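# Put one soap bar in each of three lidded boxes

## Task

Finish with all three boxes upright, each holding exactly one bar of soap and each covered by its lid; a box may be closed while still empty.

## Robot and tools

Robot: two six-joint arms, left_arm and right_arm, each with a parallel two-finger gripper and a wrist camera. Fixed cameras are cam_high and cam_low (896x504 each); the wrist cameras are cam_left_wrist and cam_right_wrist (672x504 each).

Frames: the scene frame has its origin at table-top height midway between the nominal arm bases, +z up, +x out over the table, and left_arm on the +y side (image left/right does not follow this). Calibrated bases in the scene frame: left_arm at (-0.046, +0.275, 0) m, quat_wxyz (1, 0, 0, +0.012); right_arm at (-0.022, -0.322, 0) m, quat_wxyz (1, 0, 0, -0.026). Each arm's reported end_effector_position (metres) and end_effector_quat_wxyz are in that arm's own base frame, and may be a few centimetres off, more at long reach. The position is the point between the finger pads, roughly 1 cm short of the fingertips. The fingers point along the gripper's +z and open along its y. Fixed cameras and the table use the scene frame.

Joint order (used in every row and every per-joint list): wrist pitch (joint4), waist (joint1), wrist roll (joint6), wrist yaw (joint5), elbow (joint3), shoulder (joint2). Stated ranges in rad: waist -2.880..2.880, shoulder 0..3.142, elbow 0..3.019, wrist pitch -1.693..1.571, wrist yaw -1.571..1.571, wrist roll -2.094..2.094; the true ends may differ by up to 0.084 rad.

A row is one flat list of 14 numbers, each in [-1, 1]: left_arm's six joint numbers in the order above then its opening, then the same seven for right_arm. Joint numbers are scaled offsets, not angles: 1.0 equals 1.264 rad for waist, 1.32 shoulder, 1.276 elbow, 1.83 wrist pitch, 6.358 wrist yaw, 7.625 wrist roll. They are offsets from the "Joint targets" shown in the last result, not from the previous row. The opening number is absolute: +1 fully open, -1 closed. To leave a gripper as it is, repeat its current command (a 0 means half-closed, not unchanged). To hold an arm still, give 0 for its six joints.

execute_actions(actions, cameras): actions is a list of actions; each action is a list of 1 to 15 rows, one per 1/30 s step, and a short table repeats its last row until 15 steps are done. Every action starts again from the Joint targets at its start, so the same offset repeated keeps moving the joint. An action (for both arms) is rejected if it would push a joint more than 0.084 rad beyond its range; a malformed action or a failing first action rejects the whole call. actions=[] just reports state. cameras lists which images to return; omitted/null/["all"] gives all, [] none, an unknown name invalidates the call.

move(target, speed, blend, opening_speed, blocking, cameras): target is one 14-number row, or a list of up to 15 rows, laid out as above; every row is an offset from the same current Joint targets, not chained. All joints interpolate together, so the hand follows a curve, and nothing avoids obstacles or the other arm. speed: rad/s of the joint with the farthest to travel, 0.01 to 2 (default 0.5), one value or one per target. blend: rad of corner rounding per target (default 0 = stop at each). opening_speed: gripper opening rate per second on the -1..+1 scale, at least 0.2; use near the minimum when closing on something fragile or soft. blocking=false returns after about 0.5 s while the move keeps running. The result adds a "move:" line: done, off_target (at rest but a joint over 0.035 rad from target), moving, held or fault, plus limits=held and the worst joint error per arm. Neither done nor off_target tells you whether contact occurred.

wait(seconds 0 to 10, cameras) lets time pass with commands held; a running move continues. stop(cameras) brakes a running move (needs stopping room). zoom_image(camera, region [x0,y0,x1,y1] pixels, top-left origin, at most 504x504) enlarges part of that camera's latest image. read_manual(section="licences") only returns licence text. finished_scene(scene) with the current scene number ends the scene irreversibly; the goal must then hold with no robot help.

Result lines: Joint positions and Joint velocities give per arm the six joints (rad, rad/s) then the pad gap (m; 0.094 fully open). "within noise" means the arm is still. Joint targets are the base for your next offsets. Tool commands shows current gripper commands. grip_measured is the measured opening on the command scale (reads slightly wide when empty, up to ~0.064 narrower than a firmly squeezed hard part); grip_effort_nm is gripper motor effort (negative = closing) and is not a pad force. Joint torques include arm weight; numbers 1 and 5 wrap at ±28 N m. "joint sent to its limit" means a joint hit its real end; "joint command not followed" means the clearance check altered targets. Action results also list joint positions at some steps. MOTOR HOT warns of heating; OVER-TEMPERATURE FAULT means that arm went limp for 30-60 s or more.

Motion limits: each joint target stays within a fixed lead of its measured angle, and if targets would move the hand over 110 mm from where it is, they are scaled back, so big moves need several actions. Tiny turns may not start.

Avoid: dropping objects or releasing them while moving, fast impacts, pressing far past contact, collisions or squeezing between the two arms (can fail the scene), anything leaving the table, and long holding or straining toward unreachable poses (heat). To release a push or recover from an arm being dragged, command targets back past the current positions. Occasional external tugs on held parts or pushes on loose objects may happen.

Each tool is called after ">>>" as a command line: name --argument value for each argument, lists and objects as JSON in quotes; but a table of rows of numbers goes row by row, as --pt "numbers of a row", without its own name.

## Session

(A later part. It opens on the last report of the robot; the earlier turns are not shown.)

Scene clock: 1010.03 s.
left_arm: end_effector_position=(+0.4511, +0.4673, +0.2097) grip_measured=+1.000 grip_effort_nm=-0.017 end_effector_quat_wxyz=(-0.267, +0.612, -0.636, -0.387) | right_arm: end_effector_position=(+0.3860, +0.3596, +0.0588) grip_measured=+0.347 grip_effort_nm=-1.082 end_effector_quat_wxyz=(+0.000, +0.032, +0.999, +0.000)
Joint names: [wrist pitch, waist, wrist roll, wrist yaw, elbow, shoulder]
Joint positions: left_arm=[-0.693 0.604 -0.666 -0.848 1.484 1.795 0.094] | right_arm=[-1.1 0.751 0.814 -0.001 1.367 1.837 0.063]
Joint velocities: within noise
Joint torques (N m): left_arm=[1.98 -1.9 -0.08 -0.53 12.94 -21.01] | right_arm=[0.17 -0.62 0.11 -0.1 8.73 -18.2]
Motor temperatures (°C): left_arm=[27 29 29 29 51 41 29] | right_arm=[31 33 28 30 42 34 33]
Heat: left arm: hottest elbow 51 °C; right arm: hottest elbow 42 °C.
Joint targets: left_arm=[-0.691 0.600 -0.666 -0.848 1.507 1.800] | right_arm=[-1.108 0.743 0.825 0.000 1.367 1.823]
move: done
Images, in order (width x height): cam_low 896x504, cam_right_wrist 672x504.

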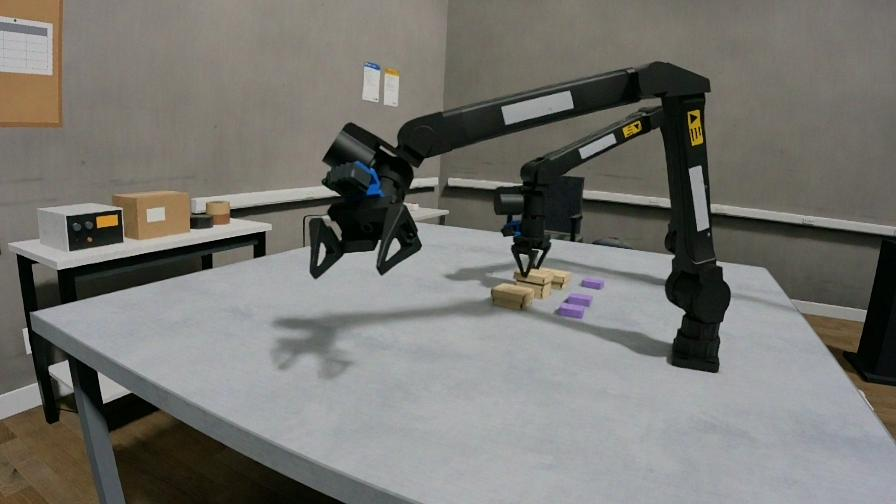

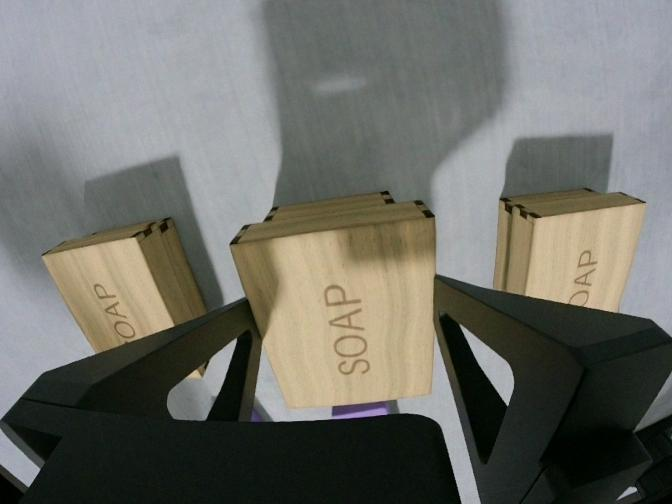

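>>> move --pt "0 0 0 0 0 0 1 0 0.0174 0 0 0 0 0.15" --pt "0 0 0 0 0 0 1 0.0208 0.0174 0 0 -0.0188 0.0341 0.15" --speed 0.05 --cameras '["cam_low","cam_right_wrist"]'

>>> zoom_image --camera "cam_low" --region '[490, 250, 570, 310]'

>>> zoom_image --camera "cam_right_wrist" --region '[200, 160, 460, 290]'

Scene clock: 1032.23 s.
left_arm: end_effector_position=(+0.4511, +0.4673, +0.2097) grip_measured=+1.000 grip_effort_nm=-0.007 end_effector_quat_wxyz=(-0.267, +0.612, -0.636, -0.387) | right_arm: end_effector_position=(+0.3841, +0.3631, +0.0543) grip_measured=+0.347 grip_effort_nm=-1.082 end_effector_quat_wxyz=(+0.003, +0.028, +1.000, +0.003)
Joint names: [wrist pitch, waist, wrist roll, wrist yaw, elbow, shoulder]
Joint positions: left_arm=[-0.693 0.604 -0.666 -0.848 1.484 1.795 0.094] | right_arm=[-1.079 0.758 0.814 -0.001 1.357 1.84 0.063]
Joint velocities: within noise
Joint torques (N m): left_arm=[1.96 -1.9 -0.08 -0.53 12.93 -21.01] | right_arm=[0.8 0.79 0.12 -0.1 7.49 -14.56]
Motor temperatures (°C): left_arm=[27 29 29 29 51 41 29] | right_arm=[31 33 28 30 42 35 33]
Heat: left arm: hottest elbow 51 °C; right arm: hottest elbow 42 °C.
Joint targets: left_arm=[-0.691 0.600 -0.666 -0.848 1.507 1.800] | right_arm=[-1.070 0.766 0.825 0.000 1.343 1.868]
move: done
Images, in order (width x height): cam_low 896x504, cam_right_wrist 672x504.

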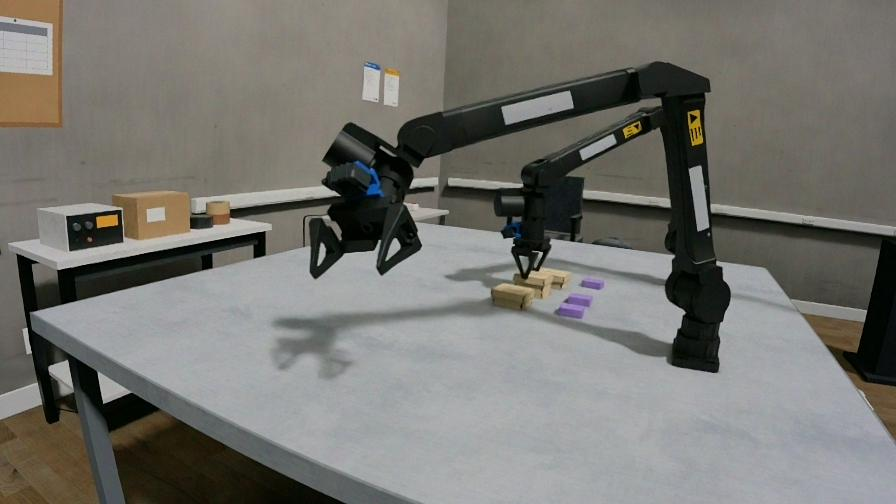

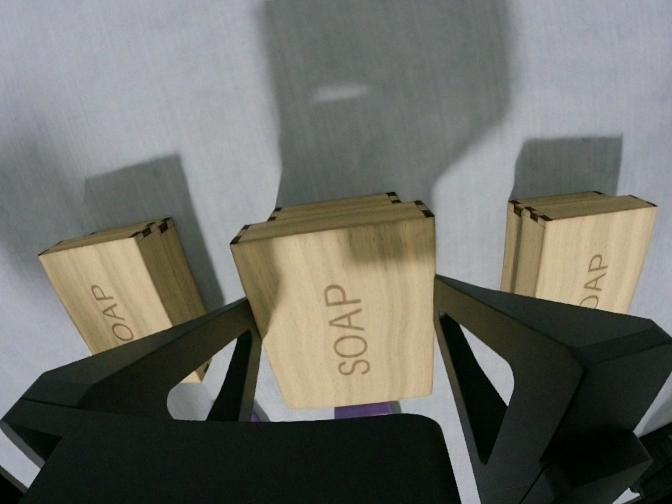

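Scaled by 6.300 from the camera's 896x504 image, which has a finer 1280x720 frame.

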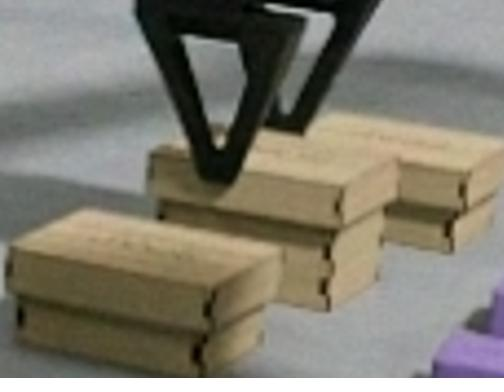

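Scaled by 1.938 from the camera's 672x504 image, which has a finer 960x720 frame.

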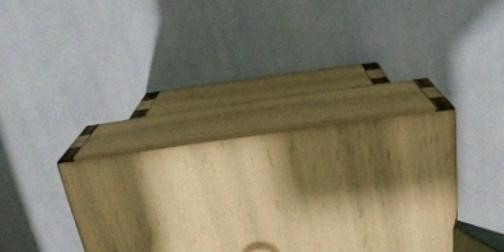

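>>> move --target '[0,0,0,0,0,0,1,0.006,0,0,0,-0.008,0.012,0.15]' --speed 0.05 --cameras '["cam_low","cam_right_wrist"]'

>>> zoom_image --camera "cam_low" --region '[490, 250, 570, 310]'

>>> zoom_image --camera "cam_right_wrist" --region '[200, 160, 460, 290]'

Scene clock: 1041.83 s.
left_arm: end_effector_position=(+0.4511, +0.4673, +0.2097) grip_measured=+1.000 grip_effort_nm=-0.012 end_effector_quat_wxyz=(-0.267, +0.612, -0.636, -0.387) | right_arm: end_effector_position=(+0.3842, +0.3632, +0.0518) grip_measured=+0.347 grip_effort_nm=-1.077 end_effector_quat_wxyz=(+0.003, +0.028, +1.000, +0.004)
Joint names: [wrist pitch, waist, wrist roll, wrist yaw, elbow, shoulder]
Joint positions: left_arm=[-0.693 0.604 -0.666 -0.848 1.484 1.795 0.094] | right_arm=[-1.072 0.758 0.814 -0.001 1.354 1.843 0.063]
Joint velocities: within noise
Joint torques (N m): left_arm=[1.96 -1.9 -0.09 -0.53 12.94 -21.07] | right_arm=[0.77 0.79 0.11 -0.11 6.91 -13.74]
Motor temperatures (°C): left_arm=[27 29 29 29 51 41 29] | right_arm=[31 33 28 30 42 35 33]
Heat: left arm: hottest elbow 51 °C; right arm: hottest elbow 42 °C.
Joint targets: left_arm=[-0.691 0.600 -0.666 -0.848 1.507 1.800] | right_arm=[-1.059 0.766 0.825 0.000 1.333 1.884]
move: off_target (right_arm); right_arm: the shoulder is farthest, 0.041 rad from its target
Images, in order (width x height): cam_low 896x504, cam_right_wrist 672x504.

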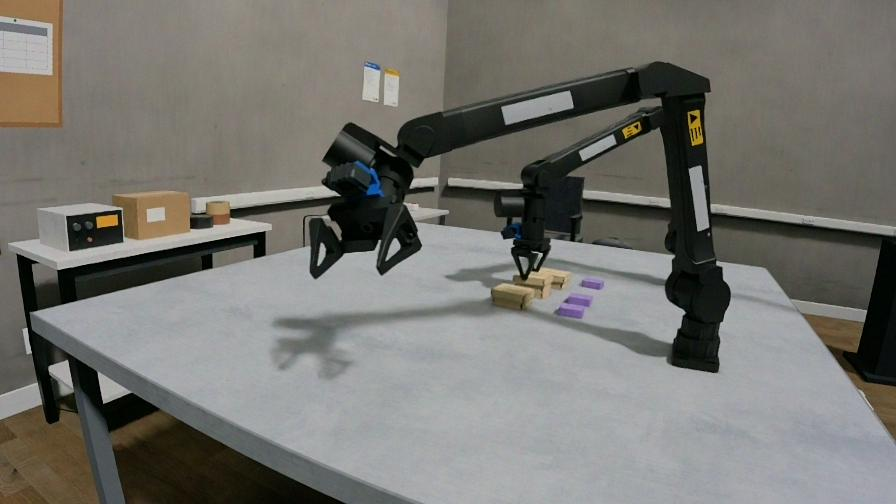

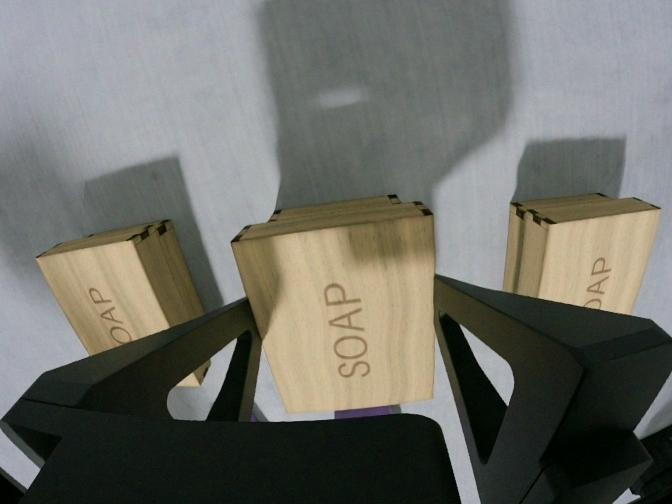

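Scaled by 6.300 from the camera's 896x504 image, which has a finer 1280x720 frame.

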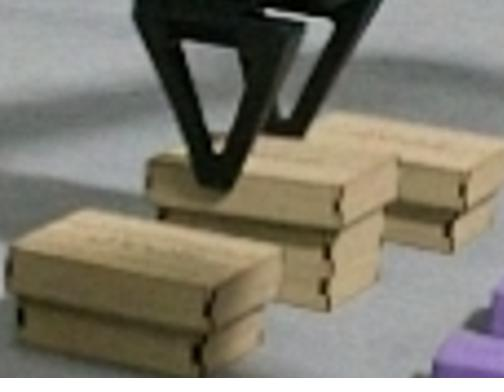

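Scaled by 1.938 from the camera's 672x504 image, which has a finer 960x720 frame.

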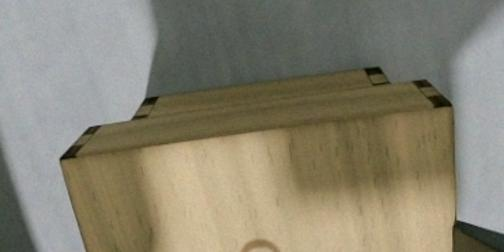

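>>> move --target '[0,0,0,0,0,0,1,0.006,0,0,0,-0.008,0.010,0.15]' --speed 0.05 --cameras '["cam_low","cam_right_wrist"]'

>>> zoom_image --camera "cam_low" --region '[490, 250, 570, 310]'

>>> zoom_image --camera "cam_right_wrist" --region '[200, 160, 460, 290]'

Scene clock: 1053.20 s.
left_arm: end_effector_position=(+0.4511, +0.4673, +0.2097) grip_measured=+1.000 grip_effort_nm=-0.012 end_effector_quat_wxyz=(-0.267, +0.612, -0.636, -0.387) | right_arm: end_effector_position=(+0.3840, +0.3629, +0.0491) grip_measured=+0.347 grip_effort_nm=-1.077 end_effector_quat_wxyz=(+0.003, +0.028, +1.000, +0.004)
Joint names: [wrist pitch, waist, wrist roll, wrist yaw, elbow, shoulder]
Joint positions: left_arm=[-0.693 0.604 -0.666 -0.848 1.484 1.795 0.094] | right_arm=[-1.065 0.758 0.814 -0.001 1.349 1.845 0.063]
Joint velocities: within noise
Joint torques (N m): left_arm=[1.98 -1.9 -0.08 -0.53 12.94 -21.01] | right_arm=[1.11 0.79 0.11 -0.09 6.28 -12.86]
Motor temperatures (°C): left_arm=[27 29 29 29 51 41 29] | right_arm=[31 33 28 30 43 35 33]
Heat: left arm: hottest elbow 51 °C; right arm: hottest elbow 43 °C.
Joint targets: left_arm=[-0.691 0.600 -0.666 -0.848 1.507 1.800] | right_arm=[-1.048 0.766 0.825 -0.001 1.323 1.897]
move: off_target (right_arm); right_arm: the shoulder is farthest, 0.052 rad from its target
Images, in order (width x height): cam_low 896x504, cam_right_wrist 672x504.

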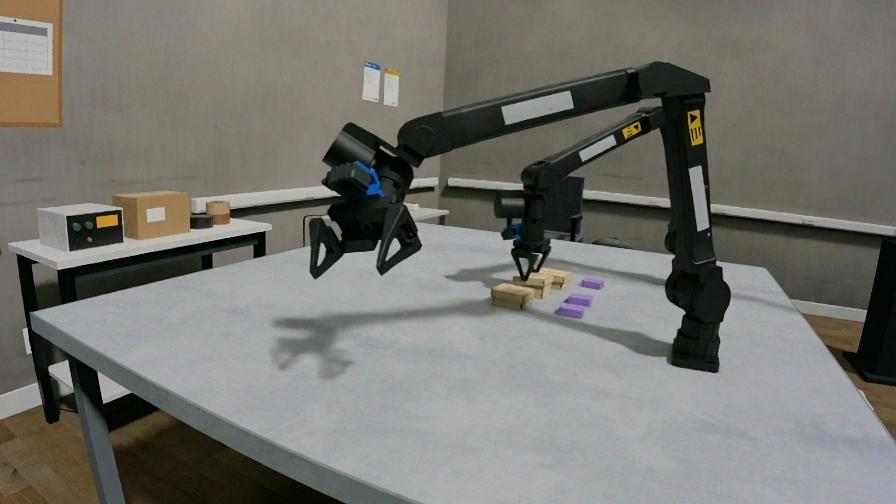

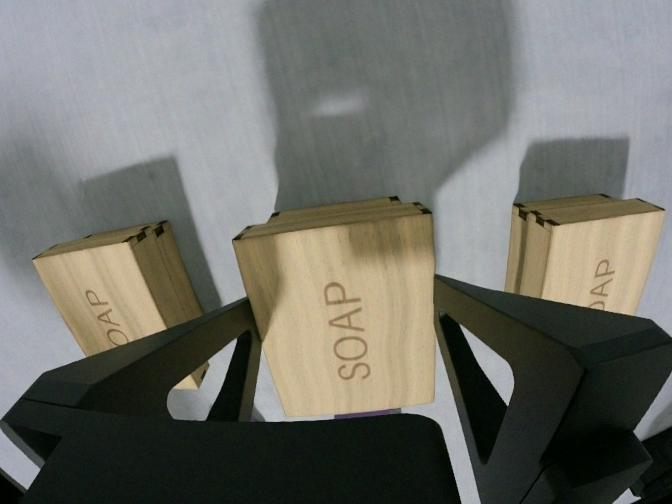

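Scaled by 6.300 from the camera's 896x504 image, which has a finer 1280x720 frame.

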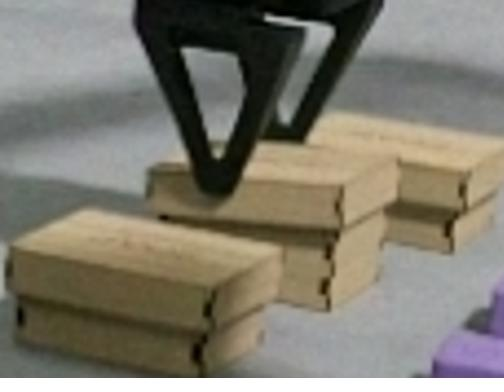

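Scaled by 1.938 from the camera's 672x504 image, which has a finer 960x720 frame.

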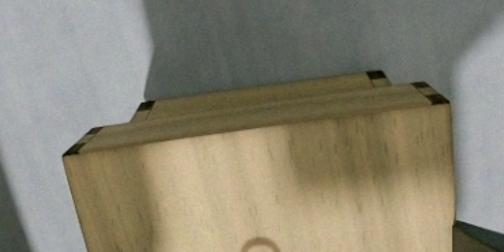

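>>> move --target '[0,0,0,0,0,0,1,-0.003,0,0,0,0.004,-0.008,0.62]' --speed 0.05 --opening_speed 0.3 --cameras '["cam_low","cam_right_wrist"]'

>>> zoom_image --camera "cam_low" --region '[490, 250, 570, 310]'

>>> zoom_image --camera "cam_right_wrist" --region '[200, 160, 460, 290]'

Scene clock: 1067.43 s.
left_arm: end_effector_position=(+0.4511, +0.4673, +0.2097) grip_measured=+1.000 grip_effort_nm=-0.012 end_effector_quat_wxyz=(-0.267, +0.612, -0.636, -0.387) | right_arm: end_effector_position=(+0.3808, +0.3602, +0.0379) grip_measured=+0.618 grip_effort_nm=0.037 end_effector_quat_wxyz=(-0.004, +0.028, +1.000, -0.004)
Joint names: [wrist pitch, waist, wrist roll, wrist yaw, elbow, shoulder]
Joint positions: left_arm=[-0.693 0.604 -0.666 -0.848 1.484 1.795 0.094] | right_arm=[-1.061 0.758 0.814 -0.001 1.341 1.862 0.076]
Joint velocities: within noise
Joint torques (N m): left_arm=[1.96 -1.96 -0.08 -0.52 12.93 -21.01] | right_arm=[0.65 0.79 0.11 -0.11 7.35 -15.09]
Motor temperatures (°C): left_arm=[27 29 29 29 51 41 29] | right_arm=[31 33 28 30 42 35 33]
Heat: left arm: hottest elbow 51 °C; right arm: hottest elbow 42 °C.
Joint targets: left_arm=[-0.691 0.600 -0.666 -0.848 1.507 1.800] | right_arm=[-1.053 0.766 0.825 0.000 1.328 1.886]
move: done
Images, in order (width x height): cam_low 896x504, cam_right_wrist 672x504.

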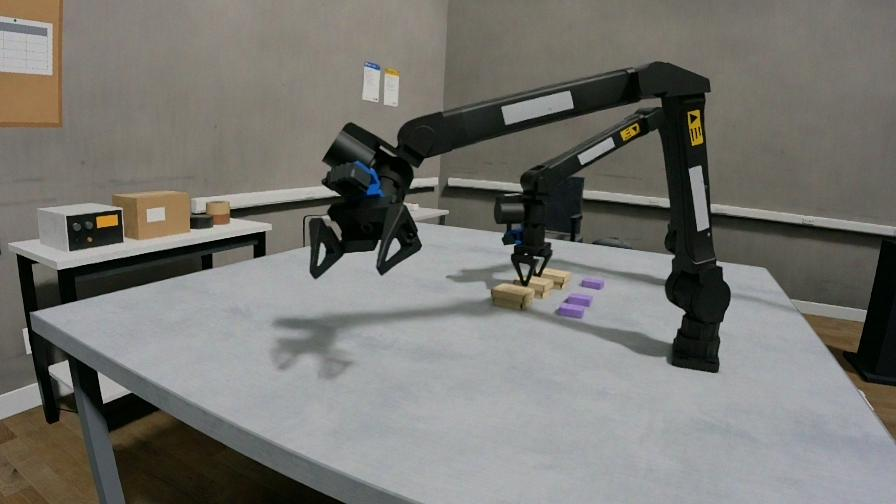

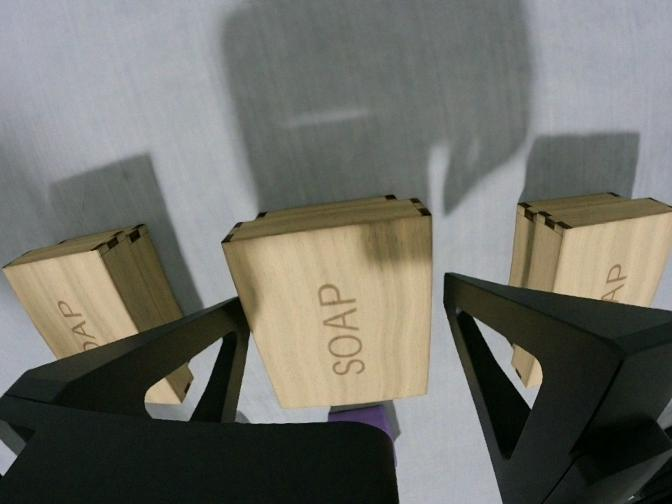

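Scaled by 6.300 from the camera's 896x504 image, which has a finer 1280x720 frame.

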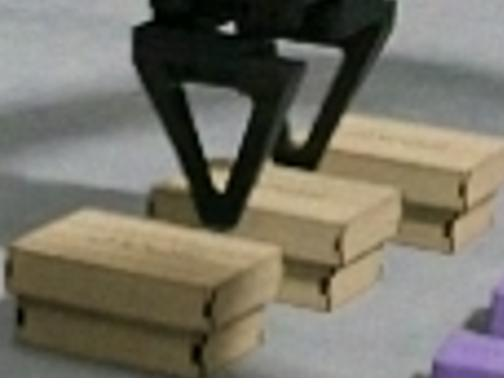

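Scaled by 1.938 from the camera's 672x504 image, which has a finer 960x720 frame.

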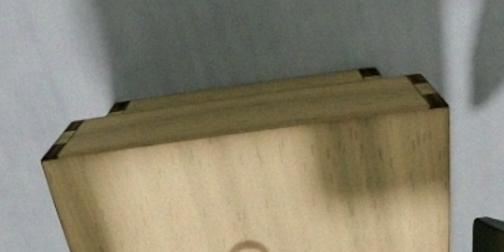

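>>> move --pt "0 0 0 0 0 0 1 -0.029 0 0 0 0.0541 -0.0561 0.62" --pt "0 0 0 0 0 0 1 -0.1077 0 0 0 0.1199 -0.1023 0.62" --pt "0 0 0 0 0 0 1 -0.176 0.0941 0.0156 0 0.3817 0.0788 0.85" --speed '[0.08,0.2,0.3]' --blend '[0.02,0.02,0]' --cameras '["cam_low","cam_right_wrist"]'

>>> zoom_image --camera "cam_low" --region '[480, 250, 580, 325]'

>>> zoom_image --camera "cam_right_wrist" --region '[180, 140, 504, 383]'

Scene clock: 1105.87 s.
left_arm: end_effector_position=(+0.4511, +0.4673, +0.2097) grip_measured=+1.000 grip_effort_nm=-0.012 end_effector_quat_wxyz=(-0.267, +0.612, -0.636, -0.387) | right_arm: end_effector_position=(+0.3831, +0.4639, +0.1312) grip_measured=+0.848 grip_effort_nm=0.032 end_effector_quat_wxyz=(-0.001, +0.026, +1.000, -0.001)
Joint names: [wrist pitch, waist, wrist roll, wrist yaw, elbow, shoulder]
Joint positions: left_arm=[-0.693 0.604 -0.666 -0.848 1.484 1.795 0.094] | right_arm=[-1.368 0.881 0.933 -0.001 1.754 1.96 0.087]
Joint velocities: within noise
Joint torques (N m): left_arm=[1.98 -1.9 -0.08 -0.52 12.93 -21.01] | right_arm=[0.08 0.38 0.12 -0.1 14.67 -17.2]
Motor temperatures (°C): left_arm=[27 29 29 29 52 41 29] | right_arm=[30 33 28 30 43 34 31]
Heat: left arm: hottest elbow 52 °C; right arm: hottest elbow 43 °C.
Joint targets: left_arm=[-0.691 0.600 -0.666 -0.848 1.507 1.800] | right_arm=[-1.375 0.884 0.944 0.000 1.815 1.990]
move: off_target (right_arm); target 3's new numbers were sent with right_arm's elbow 0.061 rad from that target; right_arm: the elbow is farthest, 0.061 rad from its target
Images, in order (width x height): cam_low 896x504, cam_right_wrist 672x504.

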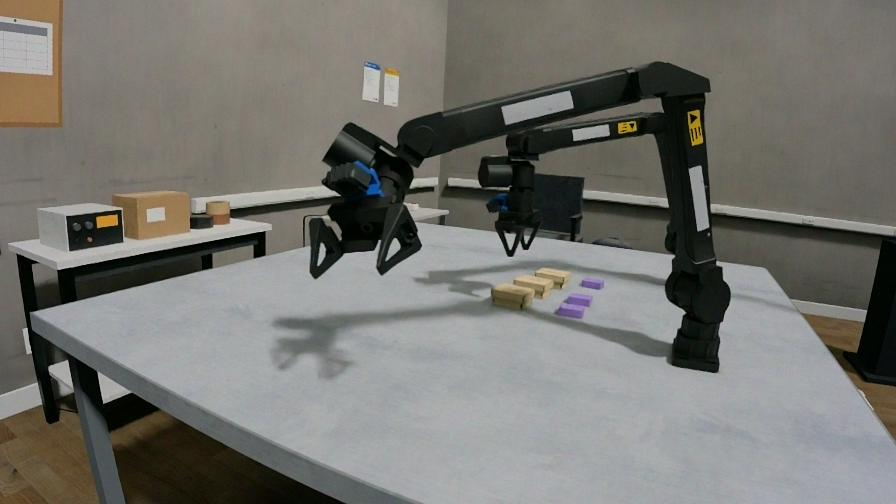

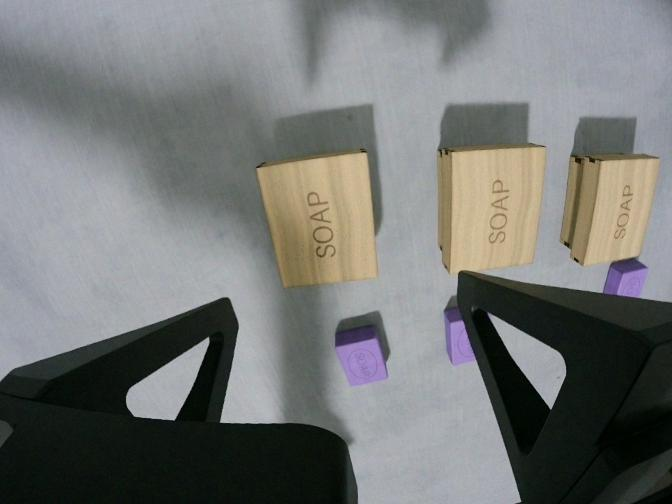

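Scaled by 5.040 from the camera's 896x504 image, which has a finer 1280x720 frame.

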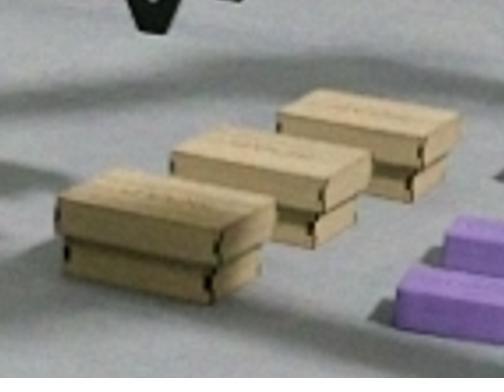

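Scaled by 1.556 from the camera's 672x504 image, which has a finer 960x720 frame.

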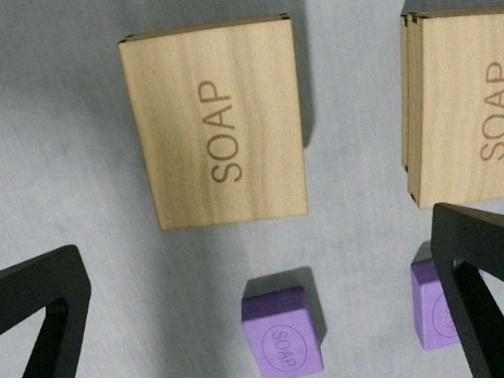

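>>> move --pt "0 0 0 0 0 0 1 0.0355 0.0071 0.001 0 -0.0118 0.0379 0.85" --pt "0 0 0 0 0 0 1 0.0858 0.0071 0.001 0 -0.0933 0.0629 0.85" --speed 0.15 --cameras '["cam_low","cam_right_wrist"]'

>>> zoom_image --camera "cam_low" --region '[480, 250, 580, 325]'

Scene clock: 1140.60 s.
left_arm: end_effector_position=(+0.4511, +0.4673, +0.2097) grip_measured=+1.000 grip_effort_nm=-0.017 end_effector_quat_wxyz=(-0.267, +0.612, -0.636, -0.387) | right_arm: end_effector_position=(+0.3908, +0.4773, +0.0614) grip_measured=+0.848 grip_effort_nm=0.037 end_effector_quat_wxyz=(+0.000, +0.028, +1.000, +0.001)
Joint names: [wrist pitch, waist, wrist roll, wrist yaw, elbow, shoulder]
Joint positions: left_arm=[-0.693 0.604 -0.666 -0.848 1.484 1.795 0.094] | right_arm=[-1.227 0.885 0.941 -0.001 1.708 2.05 0.087]
Joint velocities: within noise
Joint torques (N m): left_arm=[1.98 -1.96 -0.08 -0.53 12.94 -21.01] | right_arm=[0.69 0.85 0.12 -0.1 8.18 -17.96]
Motor temperatures (°C): left_arm=[27 29 29 29 52 41 29] | right_arm=[30 33 28 30 48 34 31]
Heat: left arm: hottest elbow 52 °C; right arm: hottest elbow 48 °C.
Joint targets: left_arm=[-0.691 0.600 -0.666 -0.848 1.507 1.800] | right_arm=[-1.218 0.893 0.952 0.000 1.696 2.074]
move: done
Images, in order (width x height): cam_low 896x504, cam_right_wrist 672x504.

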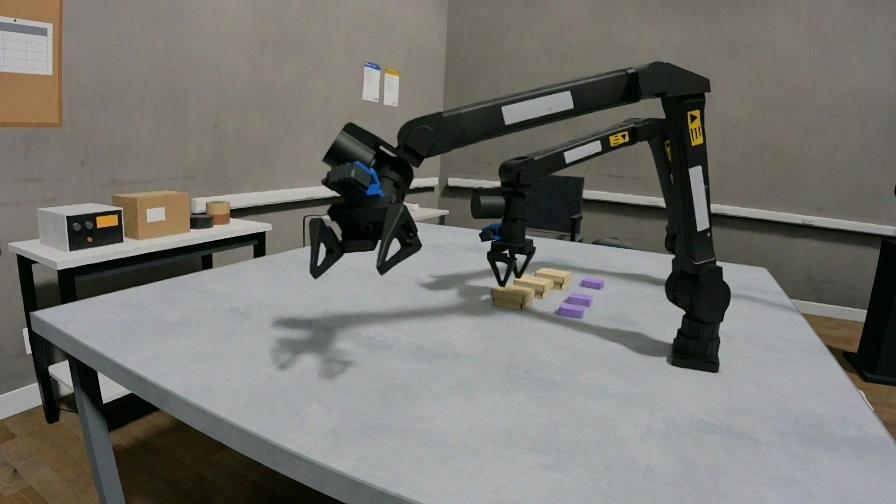

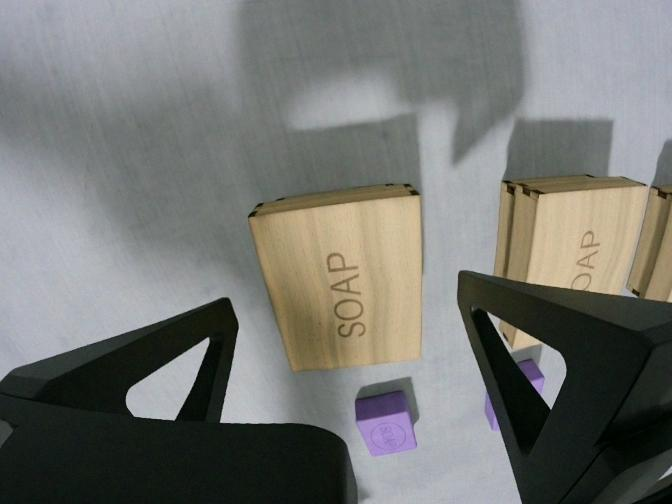

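Scaled by 5.040 from the camera's 896x504 image, which has a finer 1280x720 frame.

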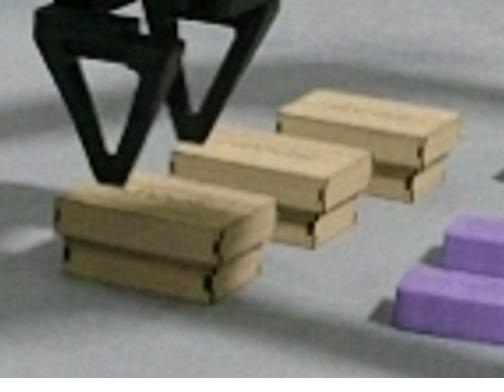

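>>> move --pt "0 0 0 0 0 0 1 0.024 0 0 0 -0.0188 0.0144 0.85" --pt "0 0 0 0 0 0 1 0.024 0 0 0 -0.0188 0.0144 0.15" --speed 0.08 --opening_speed 0.4 --cameras '["cam_low","cam_right_wrist"]'

>>> zoom_image --camera "cam_low" --region '[480, 250, 560, 310]'

>>> zoom_image --camera "cam_right_wrist" --region '[200, 160, 460, 290]'

Scene clock: 1158.90 s.
left_arm: end_effector_position=(+0.4511, +0.4673, +0.2097) grip_measured=+1.000 grip_effort_nm=-0.012 end_effector_quat_wxyz=(-0.267, +0.612, -0.636, -0.387) | right_arm: end_effector_position=(+0.3918, +0.4804, +0.0467) grip_measured=+0.153 grip_effort_nm=-0.129 end_effector_quat_wxyz=(+0.005, +0.027, +1.000, +0.008)
Joint names: [wrist pitch, waist, wrist roll, wrist yaw, elbow, shoulder]
Joint positions: left_arm=[-0.693 0.604 -0.666 -0.848 1.484 1.795 0.094] | right_arm=[-1.177 0.887 0.941 -0.002 1.686 2.061 0.054]
Joint velocities: within noise
Joint torques (N m): left_arm=[1.98 -1.96 -0.09 -0.53 12.94 -21.07] | right_arm=[0.5 0.73 0.11 -0.05 7.97 -17.73]
Motor temperatures (°C): left_arm=[27 29 29 29 52 41 29] | right_arm=[30 33 28 30 48 35 31]
Heat: left arm: hottest elbow 52 °C; right arm: hottest elbow 48 °C.
Joint targets: left_arm=[-0.691 0.600 -0.666 -0.848 1.507 1.800] | right_arm=[-1.174 0.893 0.952 0.000 1.672 2.092]
move: done
Images, in order (width x height): cam_low 896x504, cam_right_wrist 672x504.

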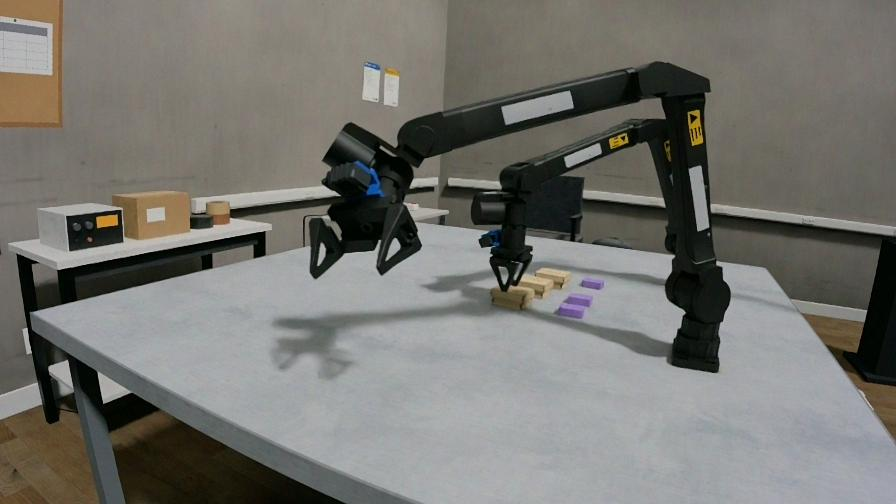

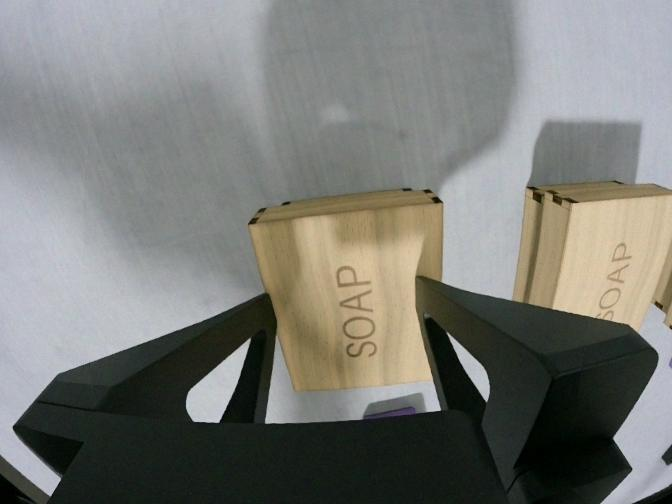

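Scaled by 6.300 from the camera's 896x504 image, which has a finer 1280x720 frame.

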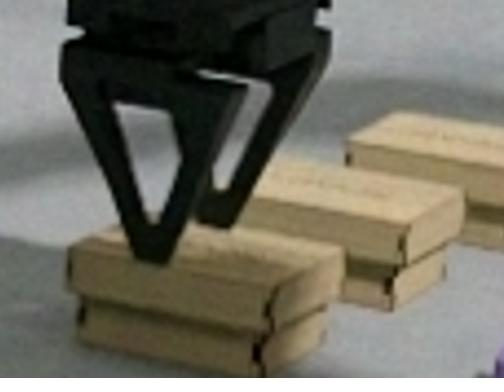

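Scaled by 1.938 from the camera's 672x504 image, which has a finer 960x720 frame.

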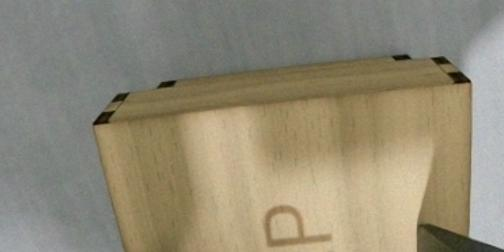

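>>> move --pt "0 0 0 0 0 0 1 0 0 0 0 0 -0.047 0.153" --pt "0 0 0 0 0 0 1 0 0 0 0 0 -0.047 0.85" --pt "0 0 0 0 0 0 1 0.002 0 0 0 -0.005 0.006 0.85" --speed 0.08 --opening_speed 0.8 --cameras '["cam_low","cam_right_wrist"]'

>>> zoom_image --camera "cam_low" --region '[480, 250, 560, 310]'

Scene clock: 1174.00 s.
left_arm: end_effector_position=(+0.4511, +0.4673, +0.2097) grip_measured=+1.000 grip_effort_nm=-0.012 end_effector_quat_wxyz=(-0.267, +0.612, -0.636, -0.387) | right_arm: end_effector_position=(+0.3892, +0.4772, +0.0365) grip_measured=+0.848 grip_effort_nm=0.042 end_effector_quat_wxyz=(-0.001, +0.027, +1.000, +0.000)
Joint names: [wrist pitch, waist, wrist roll, wrist yaw, elbow, shoulder]
Joint positions: left_arm=[-0.693 0.604 -0.666 -0.848 1.484 1.795 0.094] | right_arm=[-1.177 0.887 0.941 -0.002 1.678 2.074 0.087]
Joint velocities: within noise
Joint torques (N m): left_arm=[1.99 -1.9 -0.08 -0.53 12.94 -21.07] | right_arm=[0.59 0.67 0.11 -0.05 8.17 -18.61]
Motor temperatures (°C): left_arm=[27 29 29 29 52 41 29] | right_arm=[30 33 28 30 47 37 31]
Heat: left arm: hottest elbow 52 °C; right arm: hottest elbow 47 °C.
Joint targets: left_arm=[-0.691 0.600 -0.666 -0.848 1.507 1.800] | right_arm=[-1.170 0.893 0.952 0.000 1.665 2.100]
move: done
Images, in order (width x height): cam_low 896x504, cam_right_wrist 672x504.

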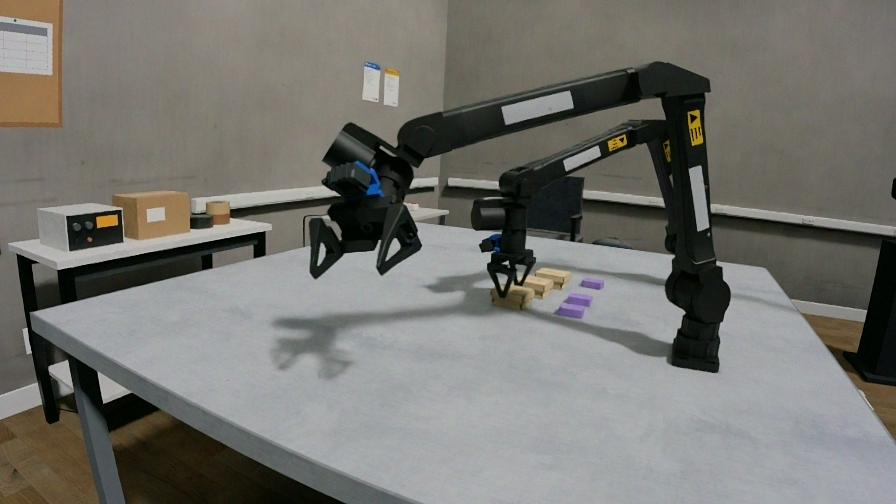

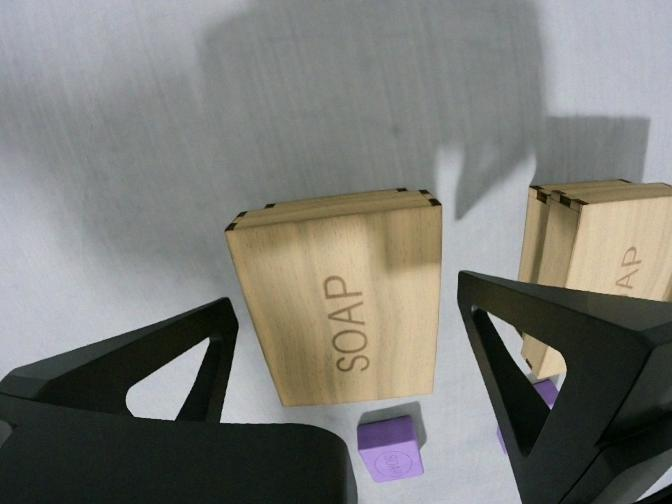

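Scaled by 6.300 from the camera's 896x504 image, which has a finer 1280x720 frame.

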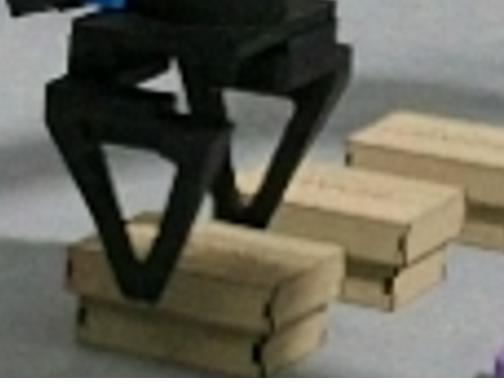

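>>> move --target '[0,0,0,0,0,0,1,0,0,0,0,0,0,0.15]' --opening_speed 0.4 --cameras '["cam_low","cam_right_wrist"]'

>>> zoom_image --camera "cam_right_wrist" --region '[200, 160, 460, 290]'

>>> zoom_image --camera "cam_low" --region '[480, 250, 560, 310]'

Scene clock: 1183.37 s.
left_arm: end_effector_position=(+0.4511, +0.4673, +0.2097) grip_measured=+1.000 grip_effort_nm=-0.022 end_effector_quat_wxyz=(-0.267, +0.612, -0.636, -0.387) | right_arm: end_effector_position=(+0.3893, +0.4772, +0.0365) grip_measured=+0.357 grip_effort_nm=-1.062 end_effector_quat_wxyz=(-0.001, +0.027, +1.000, +0.000)
Joint names: [wrist pitch, waist, wrist roll, wrist yaw, elbow, shoulder]
Joint positions: left_arm=[-0.693 0.604 -0.666 -0.848 1.484 1.795 0.094] | right_arm=[-1.177 0.887 0.941 -0.001 1.678 2.074 0.064]
Joint velocities: within noise
Joint torques (N m): left_arm=[1.98 -1.9 -0.08 -0.53 12.93 -21.07] | right_arm=[0.59 0.67 0.11 -0.06 7.97 -18.43]
Motor temperatures (°C): left_arm=[27 29 29 29 52 41 29] | right_arm=[30 33 28 30 46 37 31]
Heat: left arm: hottest elbow 52 °C; right arm: hottest elbow 46 °C.
Joint targets: left_arm=[-0.691 0.600 -0.666 -0.848 1.507 1.800] | right_arm=[-1.170 0.893 0.952 0.000 1.665 2.100]
move: done
Images, in order (width x height): cam_low 896x504, cam_right_wrist 672x504.

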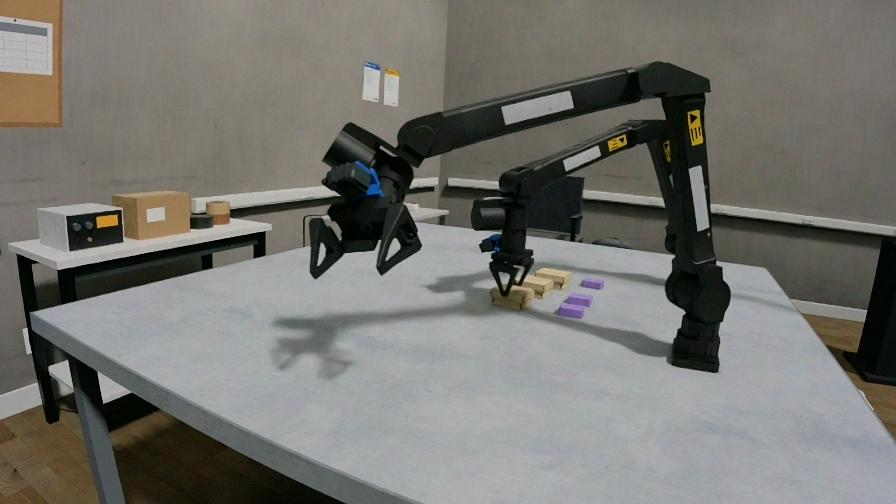

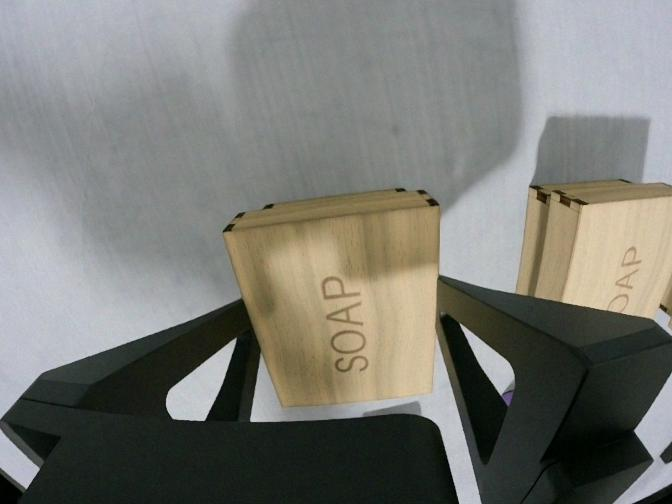

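Scaled by 1.938 from the camera's 672x504 image, which has a finer 960x720 frame.

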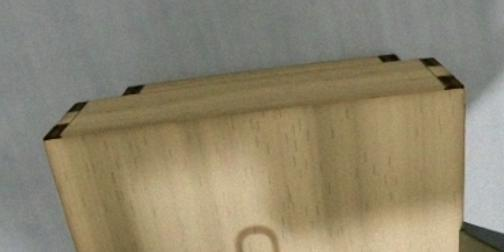

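Scaled by 6.300 from the camera's 896x504 image, which has a finer 1280x720 frame.

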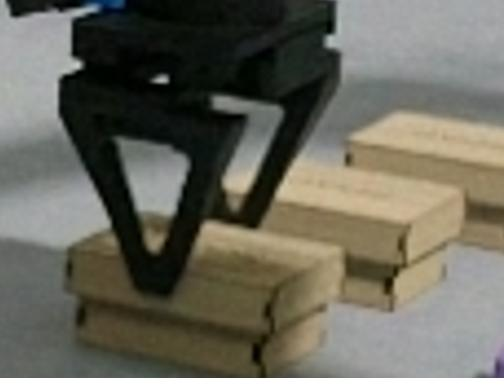

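>>> move --pt "0 0 0 0 0 0 1 -0.0055 0 0 0 0.0447 -0.0273 0.15" --pt "0 0 0 0 0 0 1 -0.0191 0 0 0 0.0549 -0.0371 0.15" --pt "0 0 0 0 0 0 1 -0.0361 0 0 0 0.0682 -0.047 0.15" --pt "0 0 0 0 0 0 1 -0.1224 0 0 0 0.152 -0.0864 0.15" --speed '[0.04,0.04,0.05,0.12]' --blend 0.004

>>> zoom_image --camera "cam_high" --region '[360, 200, 460, 300]'

>>> zoom_image --camera "cam_low" --region '[480, 250, 580, 325]'

Scene clock: 1209.13 s.
left_arm: end_effector_position=(+0.4511, +0.4673, +0.2097) grip_measured=+1.000 grip_effort_nm=-0.007 end_effector_quat_wxyz=(-0.267, +0.612, -0.636, -0.387) | right_arm: end_effector_position=(+0.3868, +0.4741, +0.1256) grip_measured=+0.356 grip_effort_nm=-1.082 end_effector_quat_wxyz=(-0.005, +0.027, +1.000, -0.005)
Joint names: [wrist pitch, waist, wrist roll, wrist yaw, elbow, shoulder]
Joint positions: left_arm=[-0.693 0.604 -0.666 -0.848 1.484 1.795 0.094] | right_arm=[-1.387 0.887 0.941 -0.001 1.801 1.999 0.064]
Joint velocities: within noise
Joint torques (N m): left_arm=[1.98 -1.85 -0.08 -0.53 12.93 -21.07] | right_arm=[0.16 0.67 0.11 -0.06 14.49 -21.36]
Motor temperatures (°C): left_arm=[27 29 29 29 52 41 29] | right_arm=[30 33 28 30 46 38 32]
Heat: left arm: hottest elbow 52 °C; right arm: hottest elbow 46 °C.
Joint targets: left_arm=[-0.691 0.600 -0.666 -0.848 1.507 1.800] | right_arm=[-1.395 0.893 0.952 0.000 1.859 1.986]
move: off_target (right_arm); right_arm: the elbow is farthest, 0.058 rad from its target

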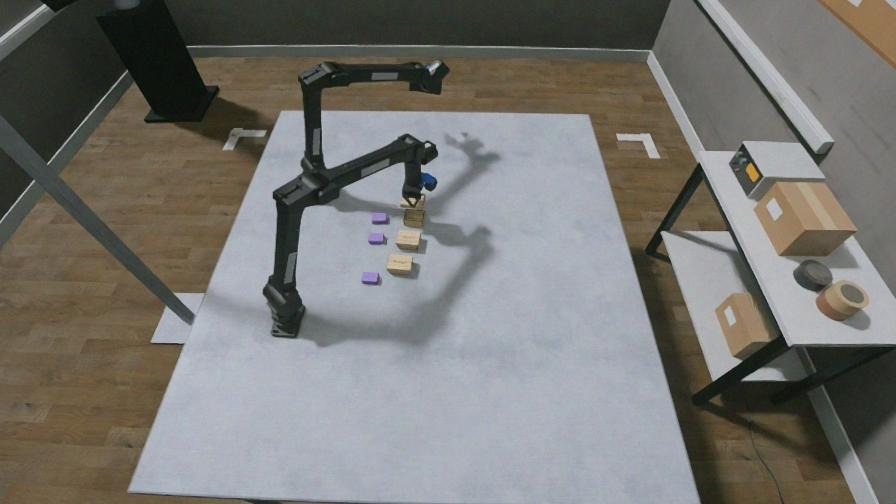

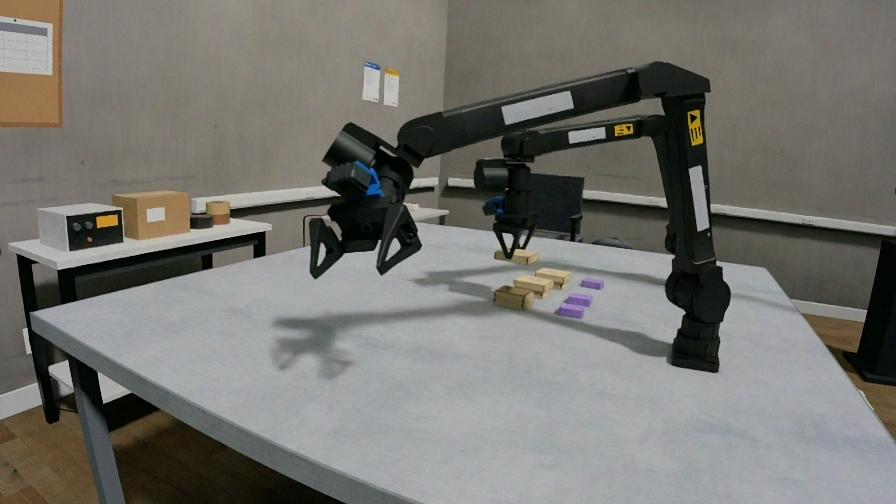

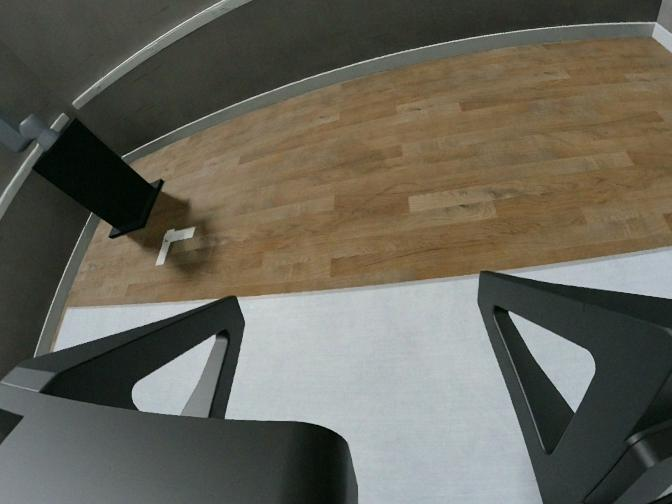

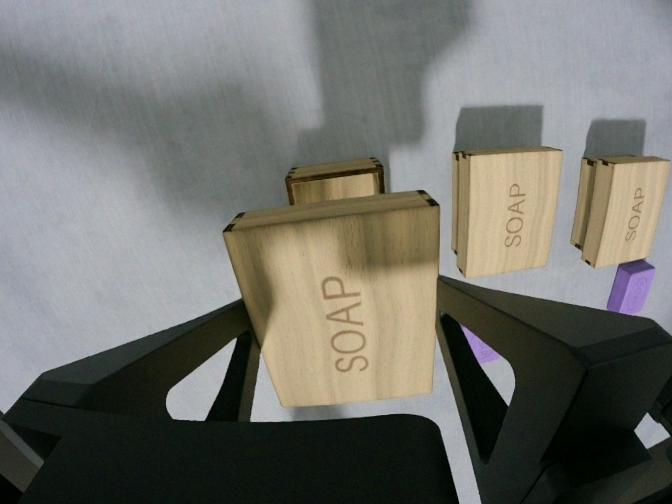

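Scaled by 5.040 from the camera's 896x504 image, which has a finer 1280x720 frame.

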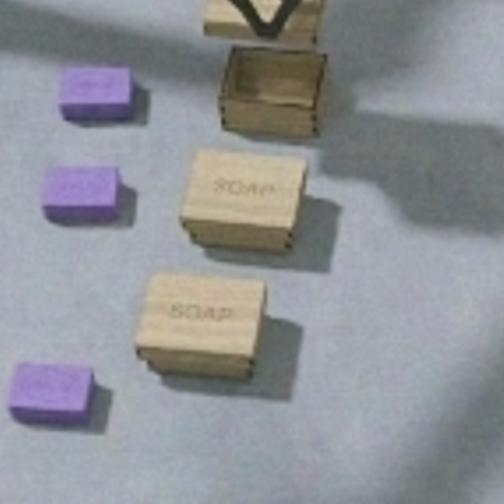

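Scaled by 5.040 from the camera's 896x504 image, which has a finer 1280x720 frame.

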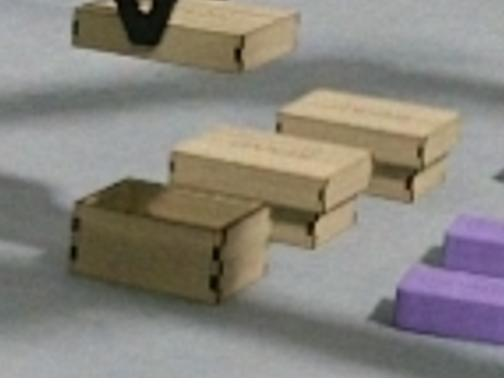

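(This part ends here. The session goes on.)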